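# Put the drinks upright in a standing canvas bag

## Task

Get every drink standing on its end on the bottom inside the canvas bag, and leave the bag upright with its sides raised.

## Robot and tools

Robot: two arms, left_arm (base near y = +0.289 m) and right_arm (base near y = -0.327 m). Each ends in a five-finger hand: a right hand on right_arm and its mirror image, a left hand, on left_arm. A camera stand sits behind the arms. Loose objects may occasionally get nudged by outside forces.

Frames: the scene frame has its origin at table height, midway between the nominal bases, with +z up, +x out over the table and +y toward left_arm. Arm names do not match image sides. Each arm's hand poses, targets and offsets are given in that arm's own base frame, which is nearly aligned with the scene frame. The hand point sits 0.05 m in front of the palm and 0.15 m out from the wrist face. Its +z runs along the straightened fingers and its +y points out of the palm. On the right hand +x points away from the thumb; on the left hand +x points toward it. Straight fingers reach 0.06 to 0.07 m past the point. A wrist bracket on the little-finger side can strike objects. Arms track commands loosely and often settle 1 to 3 cm (up to 5 cm) short, usually low. Rotations are clipped to within 40 degrees of the current orientation on each step.

The 28-number row, used by execute_actions and move: one flat list covering both arms, each value in [-1, 1]. Order: left_arm dx, dy, dz, rx, ry, rz, then left hand thumb_turn, thumb_bend, index, middle, ring, little, force_limit, speed; then the same 14 for right_arm. The six pose numbers are offsets, not poses. They count from the arm's Hand target as it stood when the action or move began, along that arm's base axes. 1.0 equals 0.6 m of travel or 180 degrees of turn, and rx, ry, rz form one rotation vector. Every row of an action counts from that same start, and repeating an offset moves the hand further. Six zeros re-request the current Hand target. The six finger numbers are absolute targets: -1 open or straight, +1 closed. For thumb_turn, +1 puts the thumb in front of the palm facing the fingers. force_limit maps -1..+1 to about 0..10 N at the fingertip (15 N for the two thumb motors). speed rises from almost nothing at -1 to full at +0.48 and stays full up to +1. For a gentle grip, close at speed -0.94 or below. No number means "unchanged": to keep a hand as it is, resend the last eight numbers actually sent to it. If none have been sent yet, send its hand_measured values plus hand_force_limit and hand_speed. A grip around the thumb covers objects about 0.035 to 0.065 m thick, or handles down to about 0.025 m.

Tools:
- execute_actions(actions, cameras): actions is a list of actions. Each action is up to 15 rows, one per 1/30 s step, and a short action holds its last row. Images are returned only for an empty list or when cameras names them.
- move(target, speed, blend, blocking, cameras): a straight-line path for each hand point. target is one 28-number row or a list of up to 15 rows, all counted from the same starting Hand targets. speed is in m/s, 0.002 to 4.3, default 0.25, either one value or one per target; turning is capped at twice that in rad/s. blend is a corner radius in m, 0 meaning stop at each target. blocking=false returns early while the move continues. A move is capped at 10 s and does not avoid obstacles or the other arm. The result adds a move: line with an ending such as done, off_target, moving, held or fault, plus limits (paced = pose was clipped, held = steps were withheld).
- wait(seconds 0 to 10): lets the scene run with commands held.
- stop(): brakes a running move.
- zoom_image(camera, region [x0, y0, x1, y1] in pixels, at most 504 by 504): enlarges part of the newest image from cam_high, cam_low, cam_left_wrist or cam_right_wrist.
- show_instructions(): shows the reference pages.
- finished_scene(scene): ends the current scene given its number; it cannot be undone.

Result lines: end_effector_position (m) and end_effector_quat_wxyz in the base frame; Hand target, the pose that later offsets count from; joint positions, velocities and torques, where torques include gravity and contain offsets and noise. hand_measured, hand_stopped_by (moving, target, force, stalled, fault) and hand_load_n each list six values in motor order. A load near 0 after grasping means the object was lost. MOTOR HOT warns of heating, and at 100 °C the arm goes limp for 30 s or more.

Avoid: dropping drinks or releasing them while they move; anything leaving the table; fast hits or hard pressing on fixed or heavy objects; the two hands touching or pinching each other; overloading fingers with yanks, twists or swinging loads; paths passing near an arm's own base; holding an outstretched or loaded arm for a long time. To stop pressing against something, command the target back beyond the hand point. Leave the bag upright with its walls standing and every drink on its bottom before finishing.

Each tool is called after "Emit:" by a JSON object that holds its "name" and its "arguments", one argument or row to a line.

Reference images:

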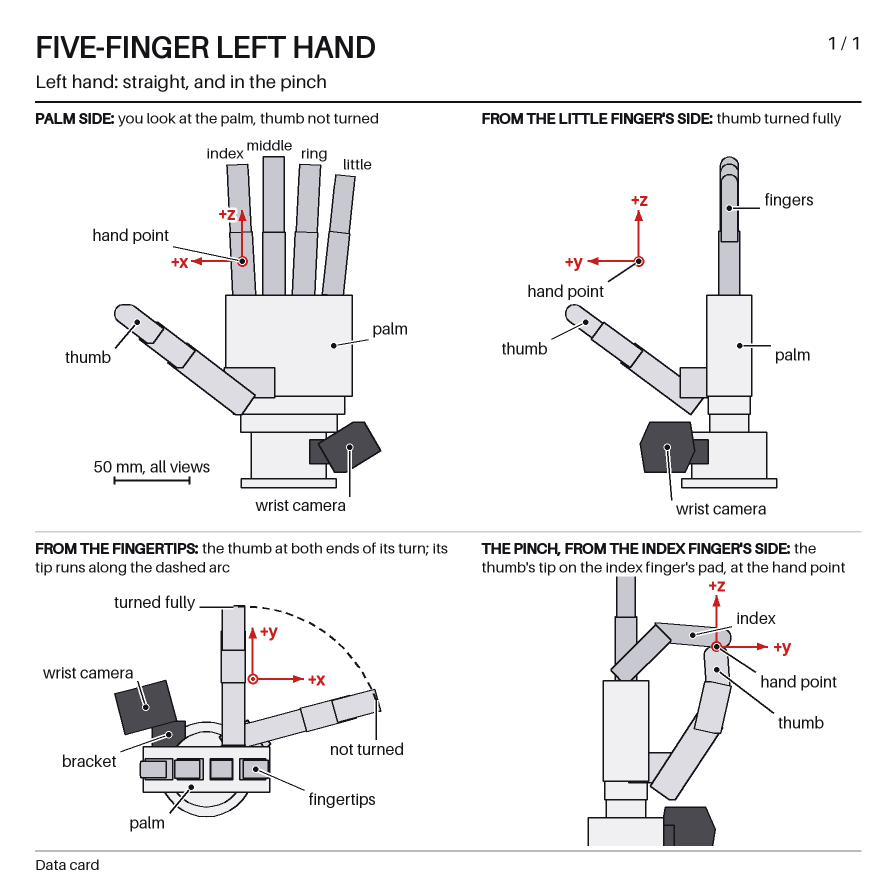

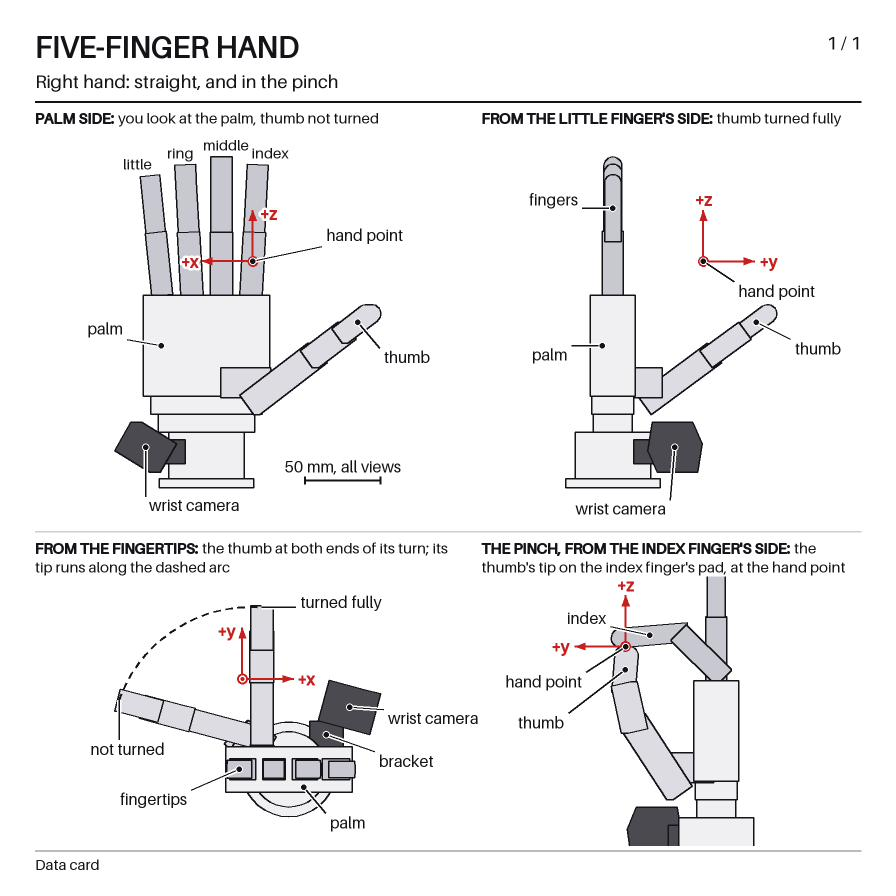

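## Session

Emit:
{"name": "execute_actions", "arguments": {
  "actions": []
}}

Scene clock: 0.00 s.
left_arm: end_effector_position=(+0.4297, -0.1239, +0.3534) hand_measured=(-1.000, -1.000, -1.000, -1.000, -1.000, -1.000) hand_load_n=(+0.0, +0.0, +0.0, +0.0, +0.0, +0.0) hand_stopped_by=(target, target, target, target, target, target) hand_force_limit=0.00 hand_speed=-0.80 end_effector_quat_wxyz=(-0.020, +0.515, -0.542, +0.664) | right_arm: end_effector_position=(+0.3578, +0.1080, +0.1530) hand_measured=(-1.000, -1.000, -1.000, -1.000, -1.000, -1.000) hand_load_n=(+0.0, +0.0, +0.0, +0.0, +0.0, +0.0) hand_stopped_by=(target, target, target, target, target, target) hand_force_limit=0.00 hand_speed=-0.80 end_effector_quat_wxyz=(+0.099, +0.873, -0.478, -0.018)
Joint positions: left_arm=[0.161 1.063 0.854 0.009 0.932 -0.568] | right_arm=[0.311 1.637 1.38 -1.483 0.109 -0.249]
Joint velocities: within noise
Joint torques (N m): no reading
Heat: left arm: hottest wrist pitch 37 °C; right arm: hottest waist 41 °C.
Hand target: left_arm +0.4334, -0.1233, +0.3624; -0.026, +0.509, -0.543, +0.668 | right_arm +0.3645, +0.1101, +0.1573; +0.093, +0.873, -0.479, -0.013

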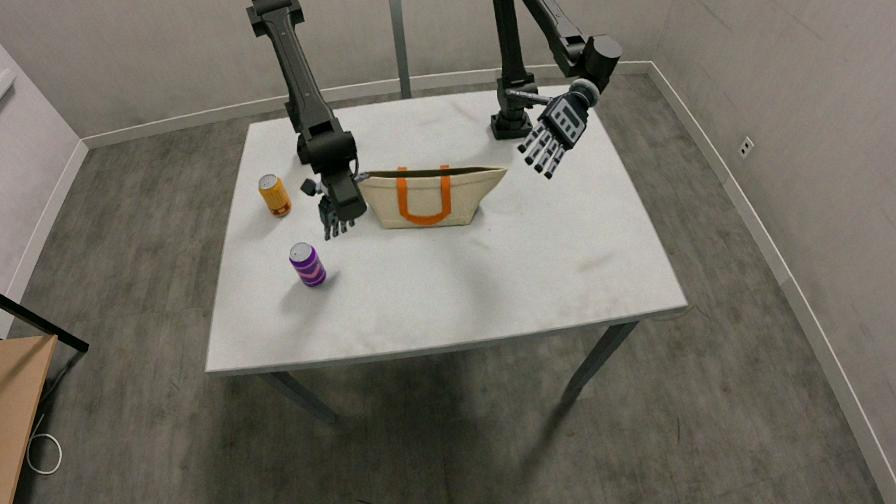

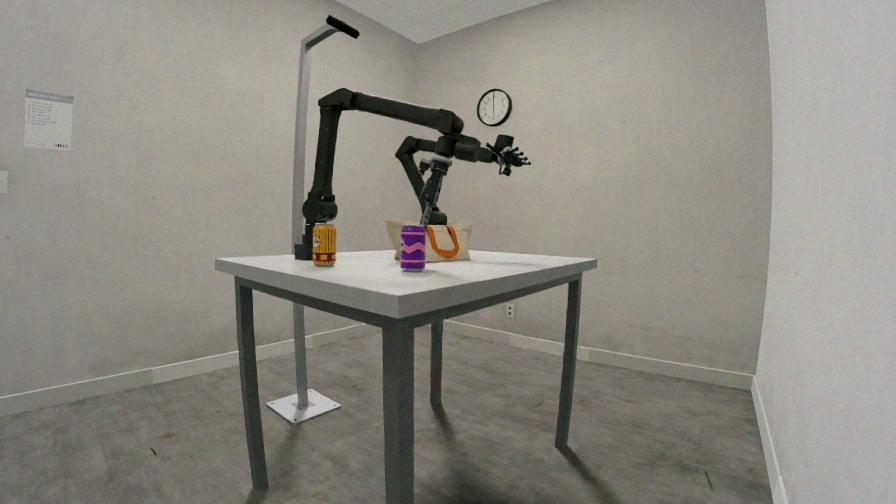

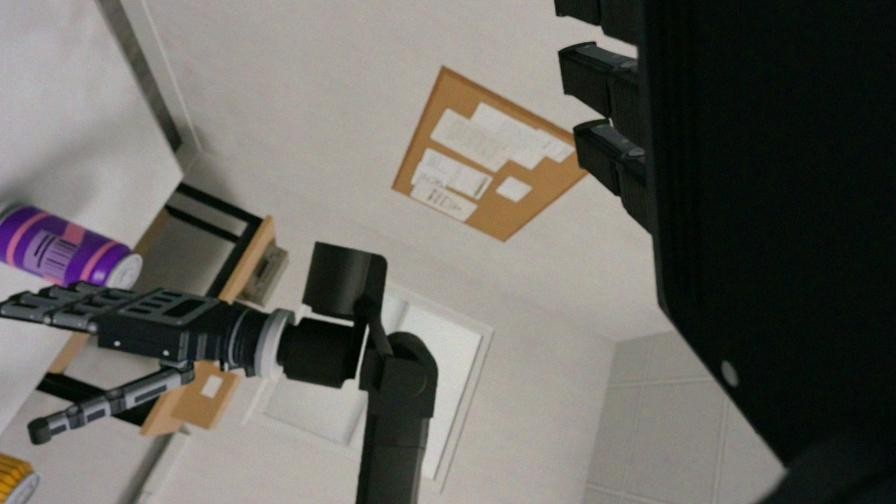

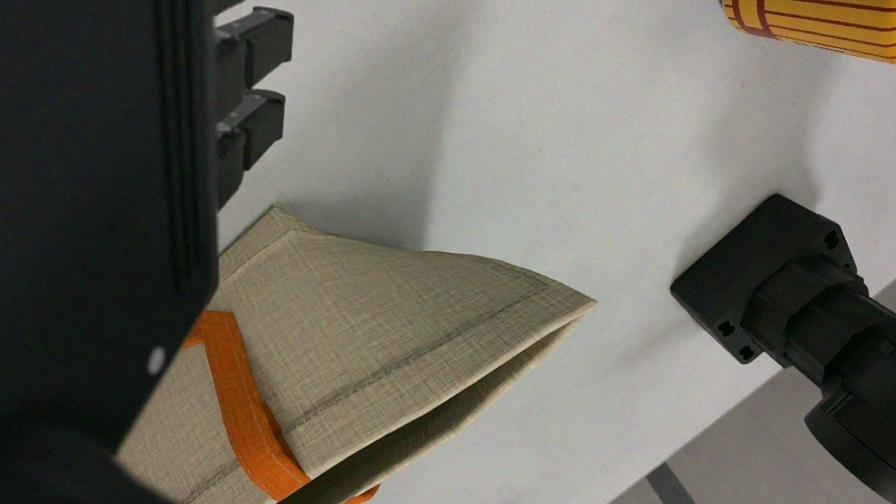

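Emit:
{"name": "zoom_image", "arguments": {
  "camera": "cam_high",
  "region": [220, 100, 560, 300]
}}

Emit:
{"name": "zoom_image", "arguments": {
  "camera": "cam_low",
  "region": [280, 180, 520, 300]
}}

Scaled by 1.482 from the camera's 896x504 image, which has a finer 1280x720 frame.

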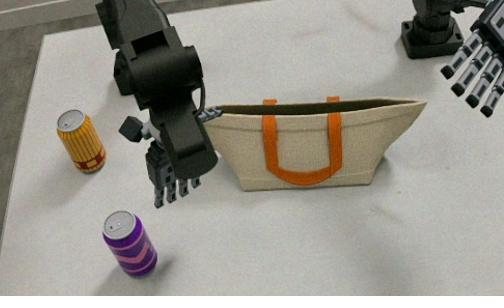

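Scaled by 2.100 from the camera's 896x504 image, which has a finer 1280x720 frame.

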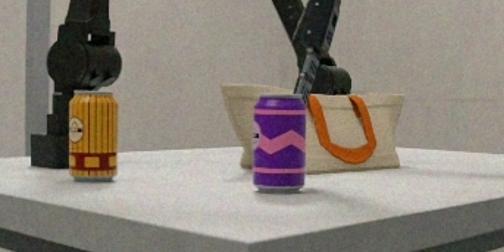

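Emit:
{"name": "zoom_image", "arguments": {
  "camera": "cam_right_wrist",
  "region": [180, 180, 640, 504]
}}

Scaled by 1.096 from the camera's 896x504 image, which has a finer 1280x720 frame.

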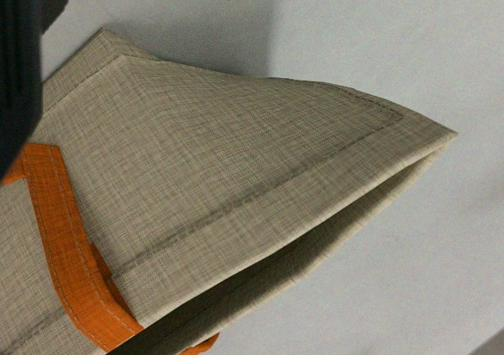

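Emit:
{"name": "move", "arguments": {
  "target": [0,0,0,0,0,0,-1,-1,-1,-1,-1,-1,0,-0.8,0,0,0.37,0,0,0,-1,-1,-1,-1,-1,-1,0,-0.8],
  "cameras": ["all"]
}}

Scene clock: 5.83 s.
left_arm: end_effector_position=(+0.4297, -0.1239, +0.3534) hand_measured=(-1.000, -1.000, -1.000, -1.000, -1.000, -1.000) hand_load_n=(+0.0, +0.0, +0.0, +0.0, +0.0, +0.0) hand_stopped_by=(target, target, target, target, target, target) hand_force_limit=0.00 hand_speed=-0.80 end_effector_quat_wxyz=(-0.020, +0.515, -0.542, +0.664) | right_arm: end_effector_position=(+0.3568, +0.1074, +0.3673) hand_measured=(-1.000, -1.000, -1.000, -1.000, -1.000, -1.000) hand_load_n=(+0.0, +0.0, +0.0, +0.0, +0.0, +0.0) hand_stopped_by=(target, target, target, target, target, target) hand_force_limit=0.00 hand_speed=-0.80 end_effector_quat_wxyz=(-0.049, +0.870, -0.477, +0.118)
Joint positions: left_arm=[0.161 1.063 0.854 0.009 0.932 -0.568] | right_arm=[0.311 1.375 1.719 -1.679 0.103 -0.27]
Joint torques (N m): left_arm=[-1.14 -6.83 10.14 1.39 0.03 -0.16] | right_arm=[-0.03 -8.12 10.55 0.34 0.03 -0.29]
Heat: left arm: hottest wrist pitch 37 °C; right arm: hottest waist 41 °C.
Hand target: left_arm +0.4334, -0.1233, +0.3624; -0.026, +0.509, -0.543, +0.668 | right_arm +0.3646, +0.1101, +0.3793; +0.093, +0.873, -0.479, -0.012
Off the commanded pose: left_arm 0.010 m, 1 deg | right_arm 0.014 m, 22 deg.
joint sent to its limit (right arm) — joint 4 (wrist pitch), lower limit. The joint targets are off in orientation, not in position.
move: off_target (right_arm)
camera_calibration:
cam_right_wrist: T_world_to_cam=[[-0.678118, -0.72235, -0.135525, 0.371399], [-0.714041, 0.60385, 0.354276, 0.0559861], [-0.174074, 0.337011, -0.925268, 0.480697], [0, 0, 0, 1]] pos_world=[0.375505, 0.0724722, 0.475273]

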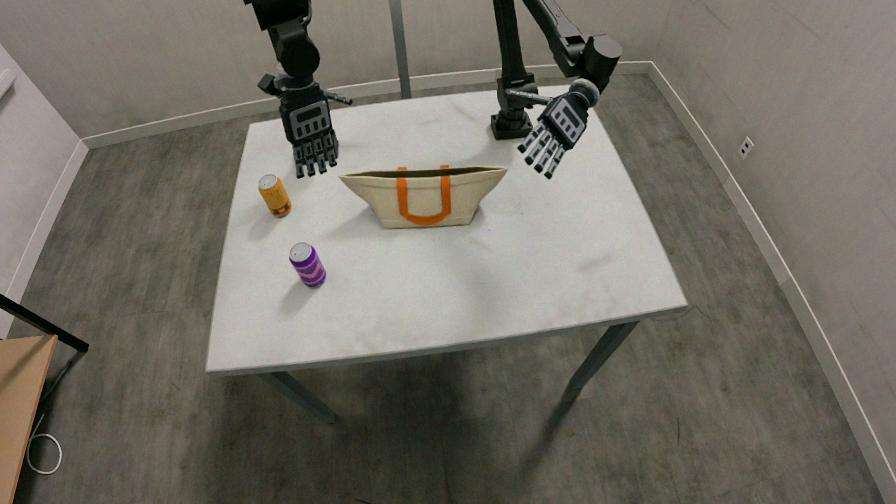

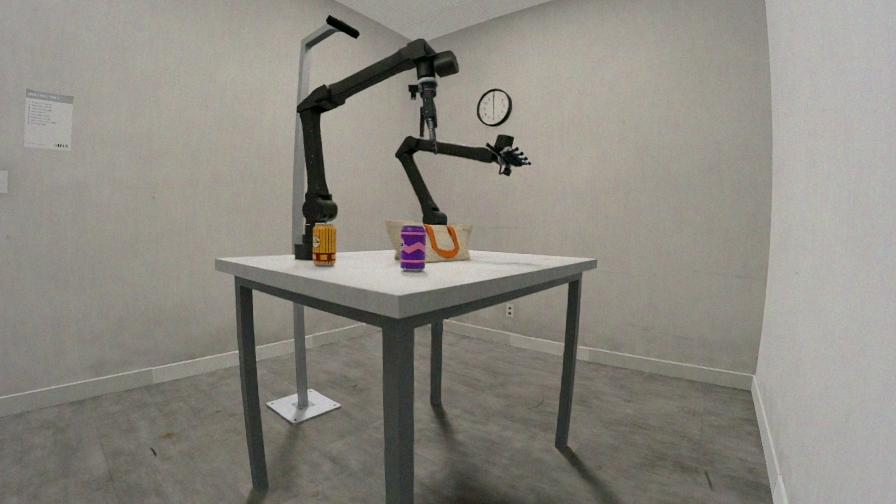

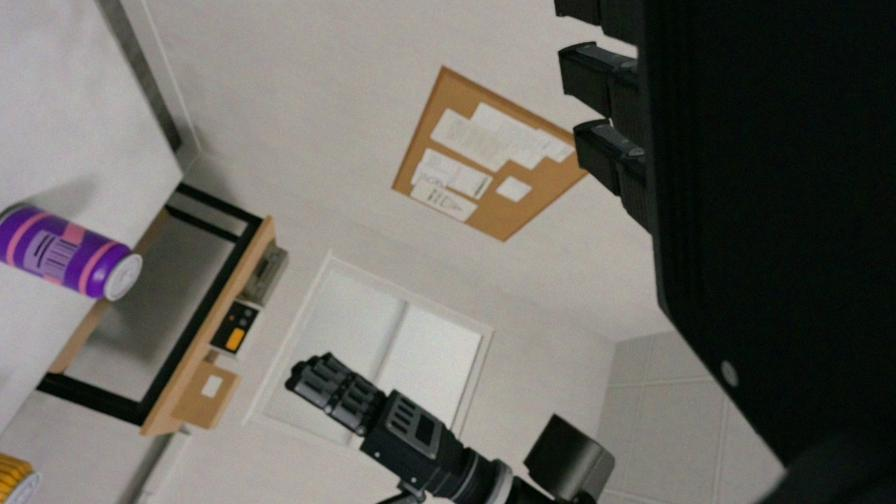

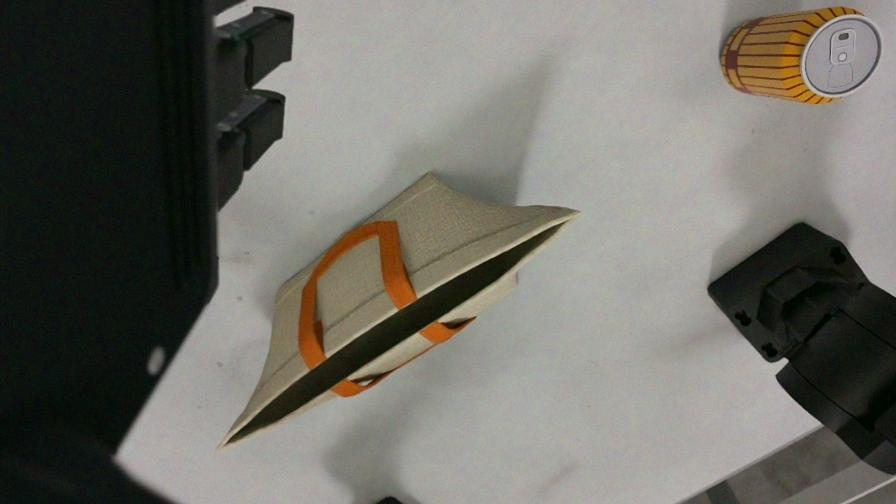

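Emit:
{"name": "zoom_image", "arguments": {
  "camera": "cam_right_wrist",
  "region": [200, 150, 620, 470]
}}

Emit:
{"name": "zoom_image", "arguments": {
  "camera": "cam_low",
  "region": [280, 180, 520, 300]
}}

Emit:
{"name": "zoom_image", "arguments": {
  "camera": "cam_high",
  "region": [240, 120, 540, 300]
}}

Scaled by 1.200 from the camera's 896x504 image, which has a finer 1280x720 frame.

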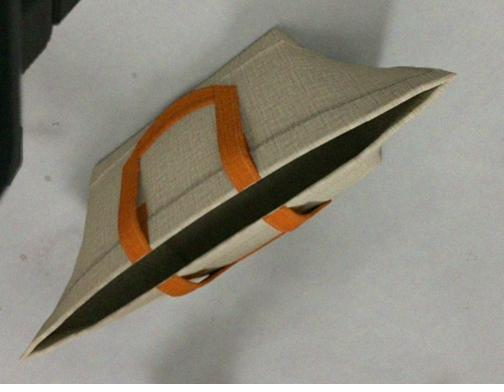

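Scaled by 2.100 from the camera's 896x504 image, which has a finer 1280x720 frame.

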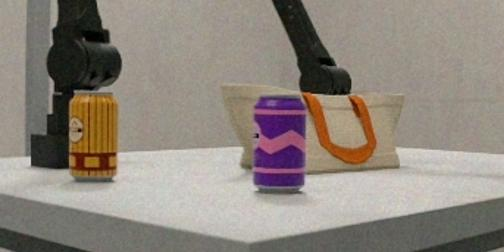

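Scaled by 1.680 from the camera's 896x504 image, which has a finer 1280x720 frame.

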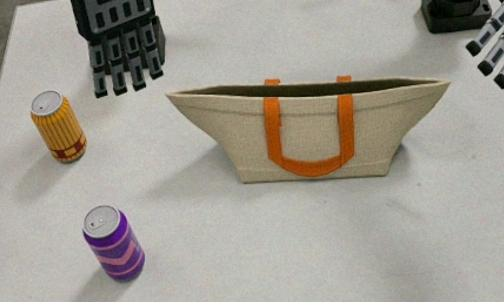

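Emit:
{"name": "move", "arguments": {
  "target": [-0.365,-0.2513,-0.087,0.3164,0.3421,0.0168,1,1,-1,-1,-1,-1,0,-0.3,0,0,0,0,0,0,-1,-1,-1,-1,-1,-1,0,-0.8],
  "cameras": ["all"]
}}

Scene clock: 15.73 s.
left_arm: end_effector_position=(+0.2100, -0.2648, +0.2961) hand_measured=(+1.000, +0.948, -1.000, -1.000, -1.000, -1.000) hand_load_n=(+1.0, +13.0, +0.0, +0.0, +0.0, +0.0) hand_stopped_by=(target, force, target, target, target, target) hand_force_limit=0.00 hand_speed=-0.30 end_effector_quat_wxyz=(+0.004, +0.707, -0.707, +0.012) | right_arm: end_effector_position=(+0.3568, +0.1073, +0.3674) hand_measured=(-1.000, -1.000, -1.000, -1.000, -1.000, -1.000) hand_load_n=(+0.0, +0.0, +0.0, +0.0, +0.0, +0.0) hand_stopped_by=(target, target, target, target, target, target) hand_force_limit=0.00 hand_speed=-0.80 end_effector_quat_wxyz=(-0.049, +0.870, -0.476, +0.118)
Joint positions: left_arm=[-0.707 1.265 1.402 -1.684 0.009 -0.708] | right_arm=[0.311 1.375 1.719 -1.679 0.103 -0.271]
Joint torques (N m): left_arm=[-2.2 -8 11.03 -0.34 -0.11 -0.25] | right_arm=[-0.03 -8.18 10.59 0.34 0.04 -0.27]
Heat: left arm: hottest wrist pitch 37 °C; right arm: hottest waist 41 °C.
Hand target: left_arm +0.2144, -0.2740, +0.3104; +0.000, +0.707, -0.707, +0.000 | right_arm +0.3646, +0.1101, +0.3793; +0.092, +0.873, -0.479, -0.012
Off the commanded pose: left_arm 0.017 m, 1 deg | right_arm 0.015 m, 22 deg.
joint sent to its limit (left arm) — joint 4 (wrist pitch), lower limit. The joint targets are off in orientation, not in position.
joint sent to its limit (right arm) — joint 4 (wrist pitch), lower limit. The joint targets are off in orientation, not in position.
move: off_target (left_arm, right_arm)
camera_calibration:
cam_left_wrist: T_world_to_cam=[[0.962251, -0.269018, 0.0412613, -0.2888], [-0.259085, -0.858988, 0.441604, -0.293667], [-0.0833566, -0.435624, -0.896261, 0.278], [0, 0, 0, 1]] pos_world=[0.224986, -0.208845, 0.390761]
cam_right_wrist: T_world_to_cam=[[-0.677534, -0.722922, -0.135393, 0.371226], [-0.71452, 0.603321, 0.354211, 0.0563065], [-0.174381, 0.336731, -0.925313, 0.480871], [0, 0, 0, 1]] pos_world=[0.375606, 0.0724725, 0.475273]

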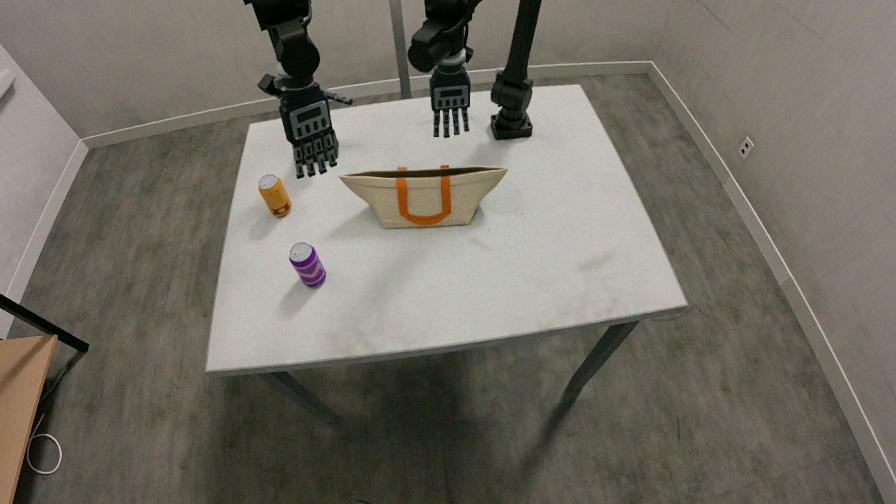

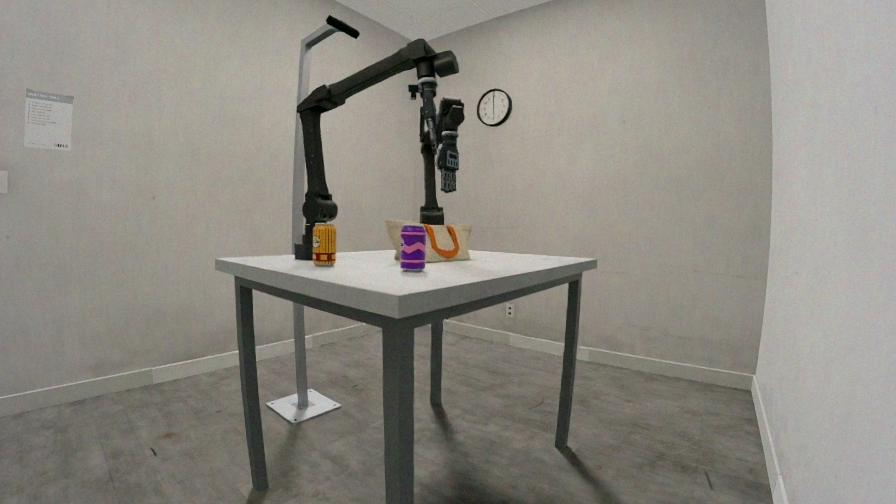

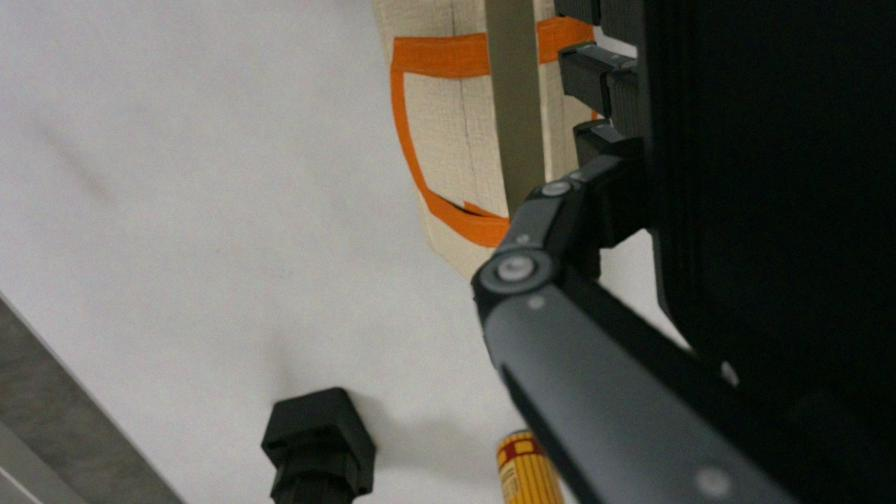

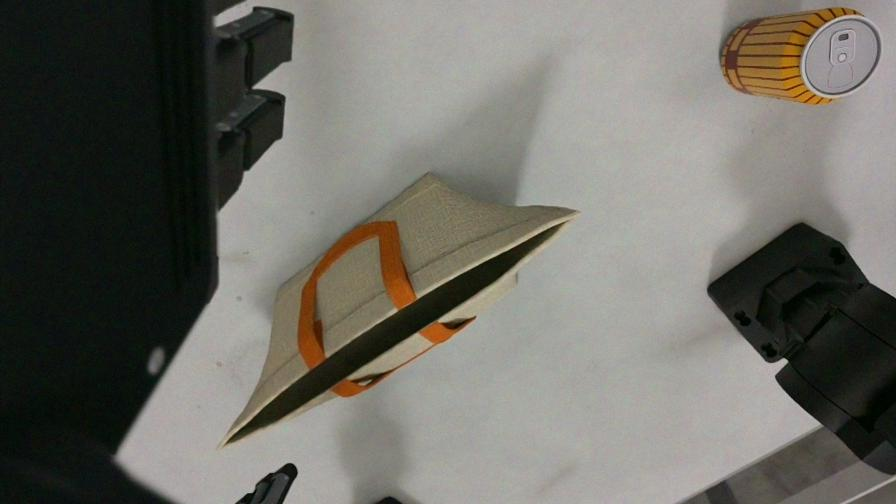

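Emit:
{"name": "zoom_image", "arguments": {
  "camera": "cam_left_wrist",
  "region": [340, 0, 700, 300]
}}

Scaled by 1.400 from the camera's 896x504 image, which has a finer 1280x720 frame.

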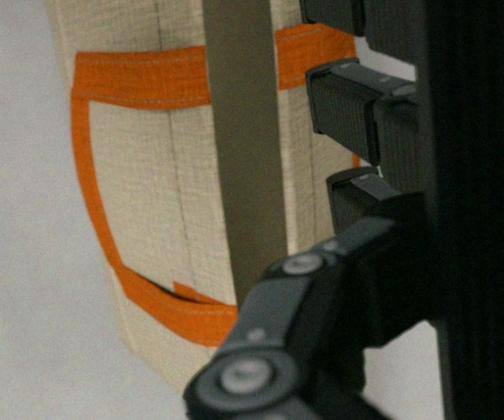

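Emit:
{"name": "move", "arguments": {
  "target": [-0.0228,0,-0.119,0,0,-0.0255,1,1,-1,-1,-1,-1,0,-0.3,0,0,0,0,0,0,-1,-1,-1,-1,-1,-1,0,-0.8],
  "cameras": ["cam_high","cam_left_wrist","cam_right_wrist"]
}}

Scene clock: 18.93 s.
left_arm: end_effector_position=(+0.2029, -0.2713, +0.2460) hand_measured=(+1.000, +0.948, -1.000, -1.000, -1.000, -1.000) hand_load_n=(+1.0, +13.0, +0.0, +0.0, +0.0, +0.0) hand_stopped_by=(target, force, target, target, target, target) hand_force_limit=0.00 hand_speed=-0.30 end_effector_quat_wxyz=(+0.001, +0.686, -0.727, +0.005) | right_arm: end_effector_position=(+0.3568, +0.1073, +0.3674) hand_measured=(-1.000, -1.000, -1.000, -1.000, -1.000, -1.000) hand_load_n=(+0.0, +0.0, +0.0, +0.0, +0.0, +0.0) hand_stopped_by=(target, target, target, target, target, target) hand_force_limit=0.00 hand_speed=-0.80 end_effector_quat_wxyz=(-0.049, +0.870, -0.476, +0.118)
Joint positions: left_arm=[-0.742 1.273 1.277 -1.566 0.003 -0.684] | right_arm=[0.311 1.375 1.719 -1.679 0.103 -0.271]
Joint torques (N m): left_arm=[-2.32 -8.18 7.19 0.28 -0.22 -0.03] | right_arm=[-0.15 -8.18 10.59 0.31 0.04 -0.27]
Heat: left arm: hottest wrist pitch 37 °C; right arm: hottest waist 41 °C.
Hand target: left_arm +0.2008, -0.2740, +0.2390; +0.000, +0.678, -0.735, +0.000 | right_arm +0.3646, +0.1101, +0.3793; +0.092, +0.873, -0.479, -0.012
Off the commanded pose: left_arm 0.008 m, 1 deg | right_arm 0.015 m, 22 deg.
joint sent to its limit (right arm) — joint 4 (wrist pitch), lower limit. The joint targets are off in orientation, not in position.
move: off_target (right_arm)
camera_calibration:
cam_left_wrist: T_world_to_cam=[[0.945286, -0.324681, 0.0318777, -0.290983], [-0.306129, -0.848983, 0.430712, -0.264048], [-0.11278, -0.416904, -0.901926, 0.242177], [0, 0, 0, 1]] pos_world=[0.221542, -0.217684, 0.341431]
cam_right_wrist: T_world_to_cam=[[-0.677534, -0.722922, -0.135393, 0.371226], [-0.71452, 0.603321, 0.354211, 0.0563065], [-0.174381, 0.336731, -0.925313, 0.480871], [0, 0, 0, 1]] pos_world=[0.375606, 0.0724725, 0.475273]
Images, in order (width x height): cam_high 896x504, cam_left_wrist 896x504, cam_right_wrist 896x504.

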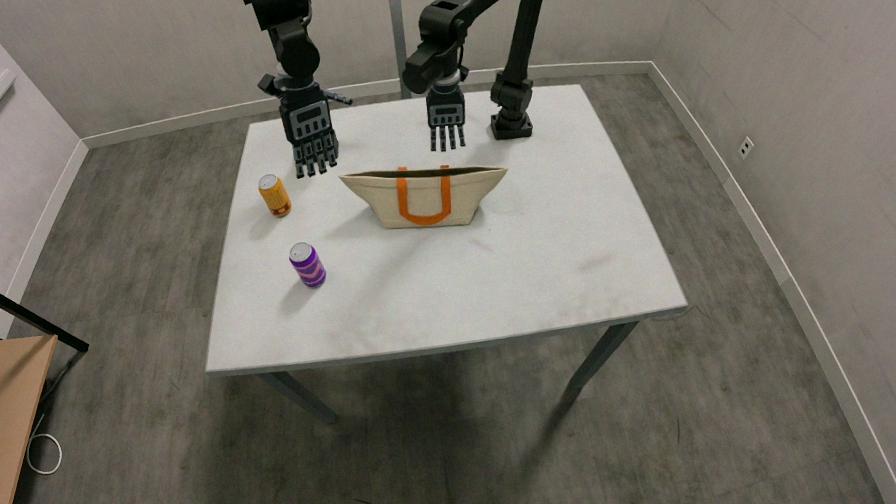

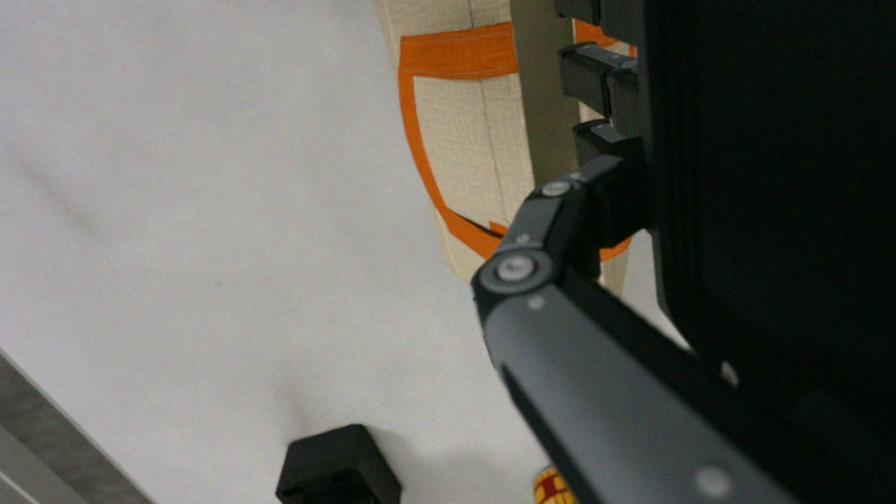

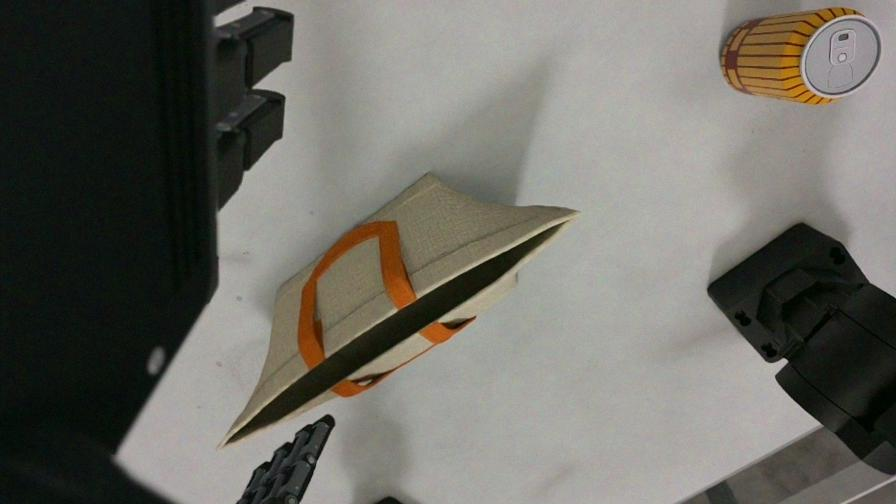

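Emit:
{"name": "zoom_image", "arguments": {
  "camera": "cam_left_wrist",
  "region": [380, 0, 700, 260]
}}

Emit:
{"name": "zoom_image", "arguments": {
  "camera": "cam_high",
  "region": [320, 100, 540, 240]
}}

Emit:
{"name": "zoom_image", "arguments": {
  "camera": "cam_right_wrist",
  "region": [200, 300, 460, 504]
}}

Scaled by 1.575 from the camera's 896x504 image, which has a finer 1280x720 frame.

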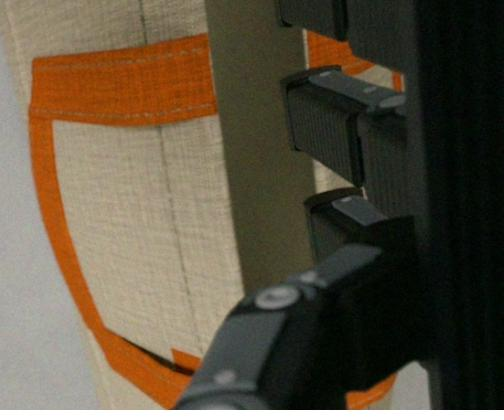

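Scaled by 2.291 from the camera's 896x504 image, which has a finer 1280x720 frame.

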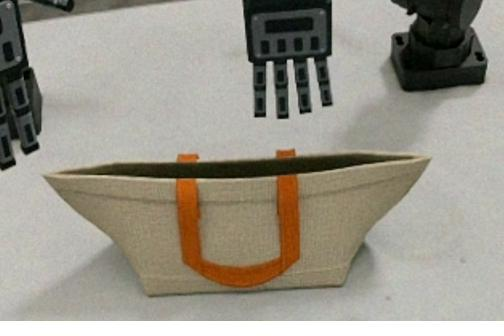

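Scaled by 1.938 from the camera's 896x504 image, which has a finer 1280x720 frame.

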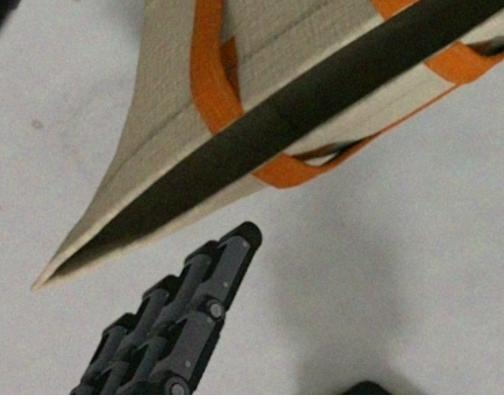

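Emit:
{"name": "move", "arguments": {
  "target": [-0.0108,0,-0.055,0,0,-0.006,1,1,-1,-1,-1,-1,0,-0.3,0,0,0,0,0,0,-1,-1,-1,-1,-1,-1,0,-0.8],
  "cameras": ["cam_left_wrist","cam_right_wrist"],
  "speed": 0.1
}}

Emit:
{"name": "zoom_image", "arguments": {
  "camera": "cam_left_wrist",
  "region": [380, 0, 700, 260]
}}

Emit:
{"name": "zoom_image", "arguments": {
  "camera": "cam_right_wrist",
  "region": [200, 250, 520, 504]
}}

Scene clock: 21.80 s.
left_arm: end_effector_position=(+0.1976, -0.2721, +0.2120) hand_measured=(+1.000, +0.948, -1.000, -1.000, -1.000, -1.000) hand_load_n=(+1.0, +13.0, +0.0, +0.0, +0.0, +0.0) hand_stopped_by=(target, force, target, target, target, target) hand_force_limit=0.00 hand_speed=-0.30 end_effector_quat_wxyz=(+0.001, +0.680, -0.734, +0.003) | right_arm: end_effector_position=(+0.3568, +0.1073, +0.3674) hand_measured=(-1.000, -1.000, -1.000, -1.000, -1.000, -1.000) hand_load_n=(+0.0, +0.0, +0.0, +0.0, +0.0, +0.0) hand_stopped_by=(target, target, target, target, target, target) hand_force_limit=0.00 hand_speed=-0.80 end_effector_quat_wxyz=(-0.049, +0.870, -0.476, +0.118)
Joint positions: left_arm=[-0.755 1.273 1.188 -1.479 0.002 -0.679] | right_arm=[0.311 1.375 1.719 -1.679 0.103 -0.271]
Joint torques (N m): left_arm=[-2.32 -8.41 7.08 0.29 -0.21 -0.02] | right_arm=[-0.09 -8.12 10.59 0.32 0.03 -0.28]
Heat: left arm: hottest wrist pitch 37 °C; right arm: hottest waist 41 °C.
Hand target: left_arm +0.1943, -0.2741, +0.2061; +0.000, +0.671, -0.741, +0.000 | right_arm +0.3646, +0.1101, +0.3793; +0.092, +0.873, -0.479, -0.012
Off the commanded pose: left_arm 0.007 m, 1 deg | right_arm 0.015 m, 22 deg.
joint sent to its limit (right arm) — joint 4 (wrist pitch), lower limit. The joint targets are off in orientation, not in position.
move: off_target (right_arm)
camera_calibration:
cam_left_wrist: T_world_to_cam=[[0.939099, -0.342398, 0.0292547, -0.288161], [-0.321144, -0.844125, 0.429324, -0.247136], [-0.122305, -0.412573, -0.902676, 0.213803], [0, 0, 0, 1]] pos_world=[0.217395, -0.21907, 0.307526]
cam_right_wrist: T_world_to_cam=[[-0.677534, -0.722922, -0.135393, 0.371226], [-0.71452, 0.603321, 0.354211, 0.0563065], [-0.174381, 0.336731, -0.925313, 0.480871], [0, 0, 0, 1]] pos_world=[0.375606, 0.0724725, 0.475273]
Images, in order (width x height): cam_left_wrist 896x504, cam_right_wrist 896x504.

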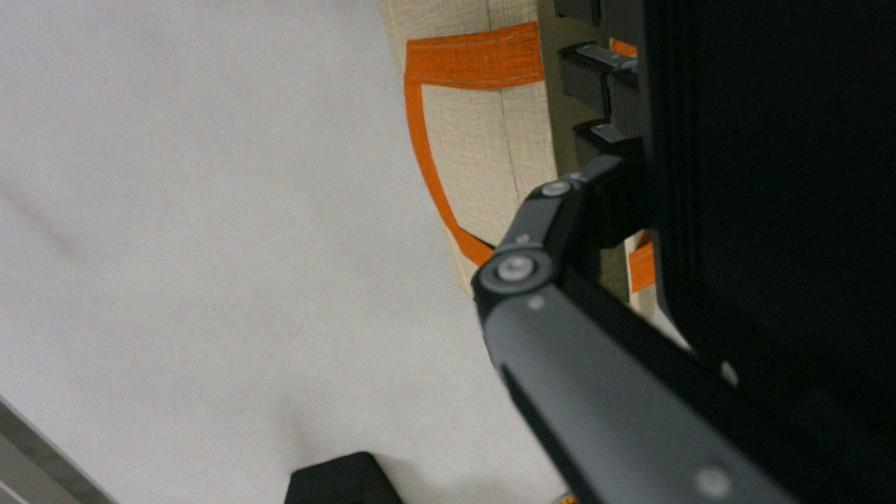

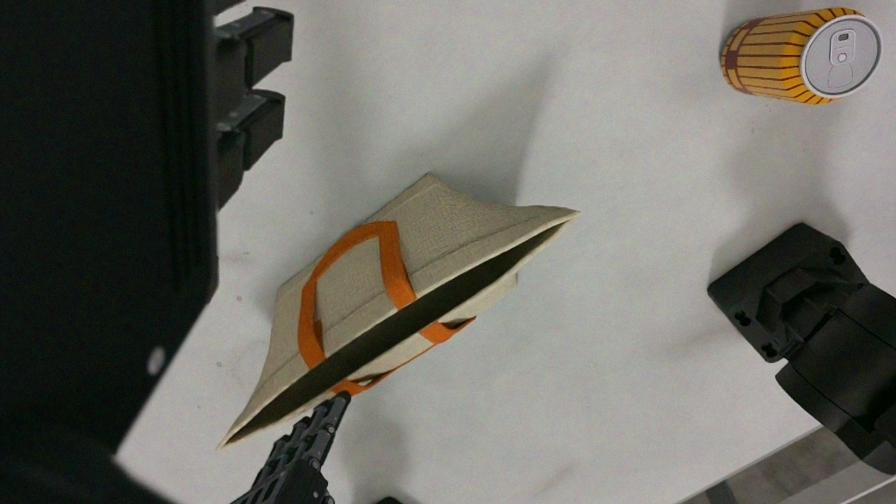

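Scaled by 1.575 from the camera's 896x504 image, which has a finer 1280x720 frame.

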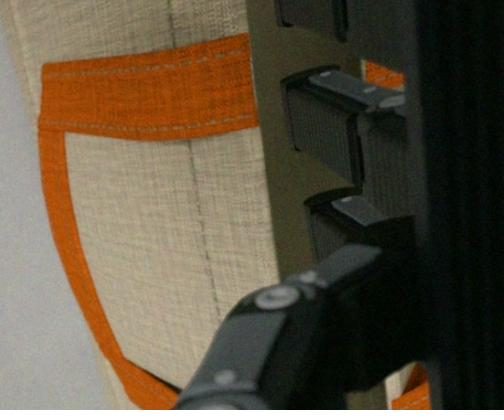

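Scaled by 1.575 from the camera's 896x504 image, which has a finer 1280x720 frame.

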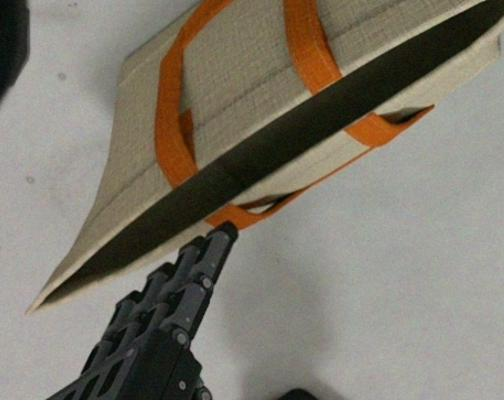

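Emit:
{"name": "zoom_image", "arguments": {
  "camera": "cam_right_wrist",
  "region": [310, 280, 490, 420]
}}

Emit:
{"name": "zoom_image", "arguments": {
  "camera": "cam_left_wrist",
  "region": [500, 0, 660, 160]
}}

Scaled by 2.800 from the camera's 896x504 image, which has a finer 1280x720 frame.

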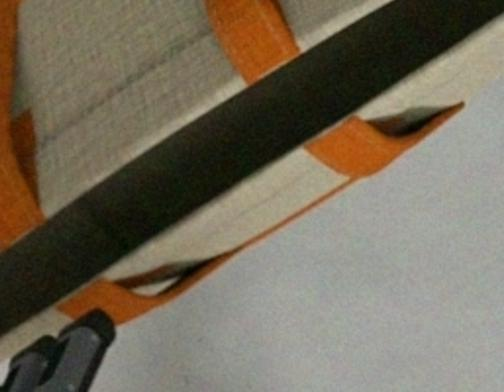

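Scaled by 3.150 from the camera's 896x504 image, which has a finer 1280x720 frame.

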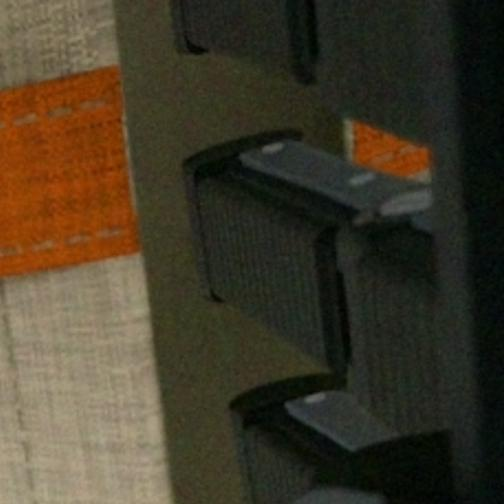

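Emit:
{"name": "move", "arguments": {
  "target": [0.0107,0,-0.045,0,0,0,1,1,-1,-1,-1,-1,0,-0.3,0,0,0,0,0,0,-1,-1,-1,-1,-1,-1,0,-0.8],
  "cameras": ["cam_left_wrist","cam_right_wrist"],
  "speed": 0.1
}}

Emit:
{"name": "zoom_image", "arguments": {
  "camera": "cam_left_wrist",
  "region": [480, 0, 680, 180]
}}

Emit:
{"name": "zoom_image", "arguments": {
  "camera": "cam_right_wrist",
  "region": [200, 280, 460, 504]
}}

Scene clock: 26.20 s.
left_arm: end_effector_position=(+0.2004, -0.2743, +0.1869) hand_measured=(+1.000, +0.948, -1.000, -1.000, -1.000, -1.000) hand_load_n=(+1.0, +13.0, +0.0, +0.0, +0.0, +0.0) hand_stopped_by=(target, force, target, target, target, target) hand_force_limit=0.00 hand_speed=-0.30 end_effector_quat_wxyz=(-0.001, -0.675, +0.738, -0.007) | right_arm: end_effector_position=(+0.3568, +0.1073, +0.3674) hand_measured=(-1.000, -1.000, -1.000, -1.000, -1.000, -1.000) hand_load_n=(+0.0, -0.5, +0.0, +0.0, +0.0, +0.0) hand_stopped_by=(target, target, target, target, target, target) hand_force_limit=0.00 hand_speed=-0.80 end_effector_quat_wxyz=(-0.049, +0.870, -0.476, +0.118)
Joint positions: left_arm=[-0.755 1.287 1.135 -1.406 0.002 -0.667] | right_arm=[0.311 1.375 1.719 -1.679 0.103 -0.271]
Joint torques (N m): left_arm=[-1.26 -8 7.08 0.34 -0.21 -0.02] | right_arm=[-0.09 -8.18 10.56 0.32 0.04 -0.28]
Heat: left arm: hottest wrist pitch 37 °C; right arm: hottest elbow 42 °C.
Hand target: left_arm +0.2006, -0.2740, +0.1790; +0.000, -0.671, +0.741, +0.000 | right_arm +0.3646, +0.1101, +0.3793; +0.092, +0.873, -0.479, -0.012
Off the commanded pose: left_arm 0.008 m, 1 deg | right_arm 0.015 m, 22 deg.
joint sent to its limit (right arm) — joint 4 (wrist pitch), lower limit. The joint targets are off in orientation, not in position.
move: off_target (right_arm)
camera_calibration:
cam_left_wrist: T_world_to_cam=[[0.934698, -0.353725, 0.0348962, -0.294041], [-0.333366, -0.83835, 0.43132, -0.233605], [-0.123313, -0.414787, -0.901524, 0.189916], [0, 0, 0, 1]] pos_world=[0.220382, -0.221077, 0.282233]
cam_right_wrist: T_world_to_cam=[[-0.677534, -0.722922, -0.135393, 0.371226], [-0.71452, 0.603321, 0.354211, 0.0563065], [-0.174381, 0.336731, -0.925313, 0.480871], [0, 0, 0, 1]] pos_world=[0.375606, 0.0724725, 0.475273]
Images, in order (width x height): cam_left_wrist 896x504, cam_right_wrist 896x504.

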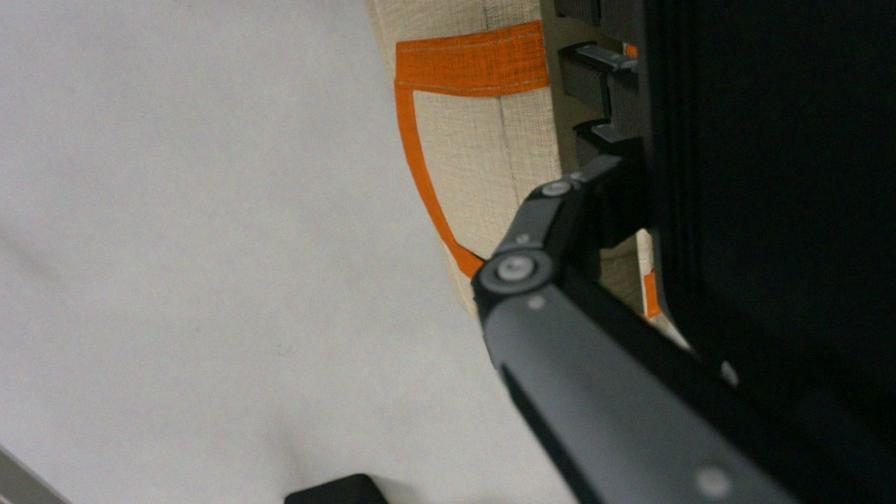

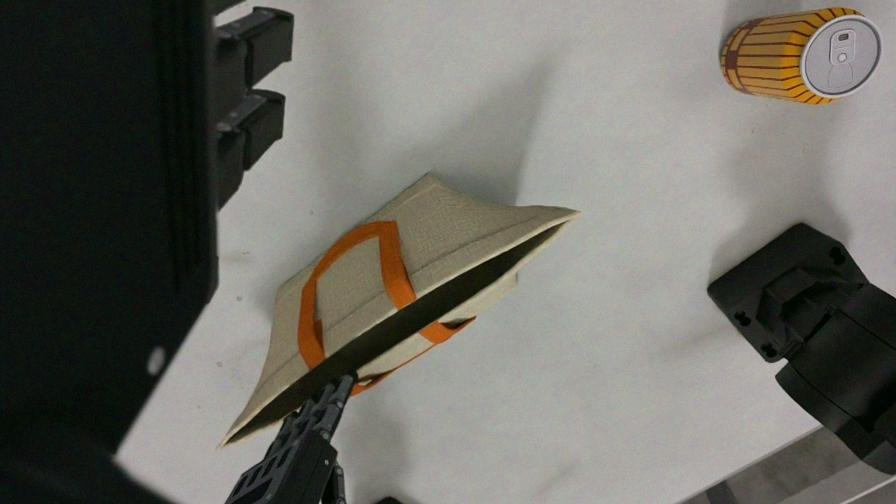

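Scaled by 2.520 from the camera's 896x504 image, which has a finer 1280x720 frame.

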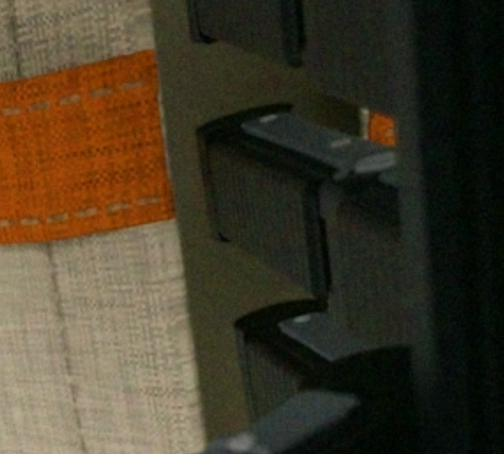

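Scaled by 1.938 from the camera's 896x504 image, which has a finer 1280x720 frame.

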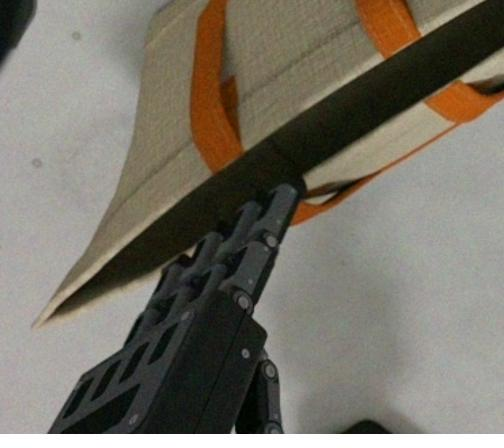

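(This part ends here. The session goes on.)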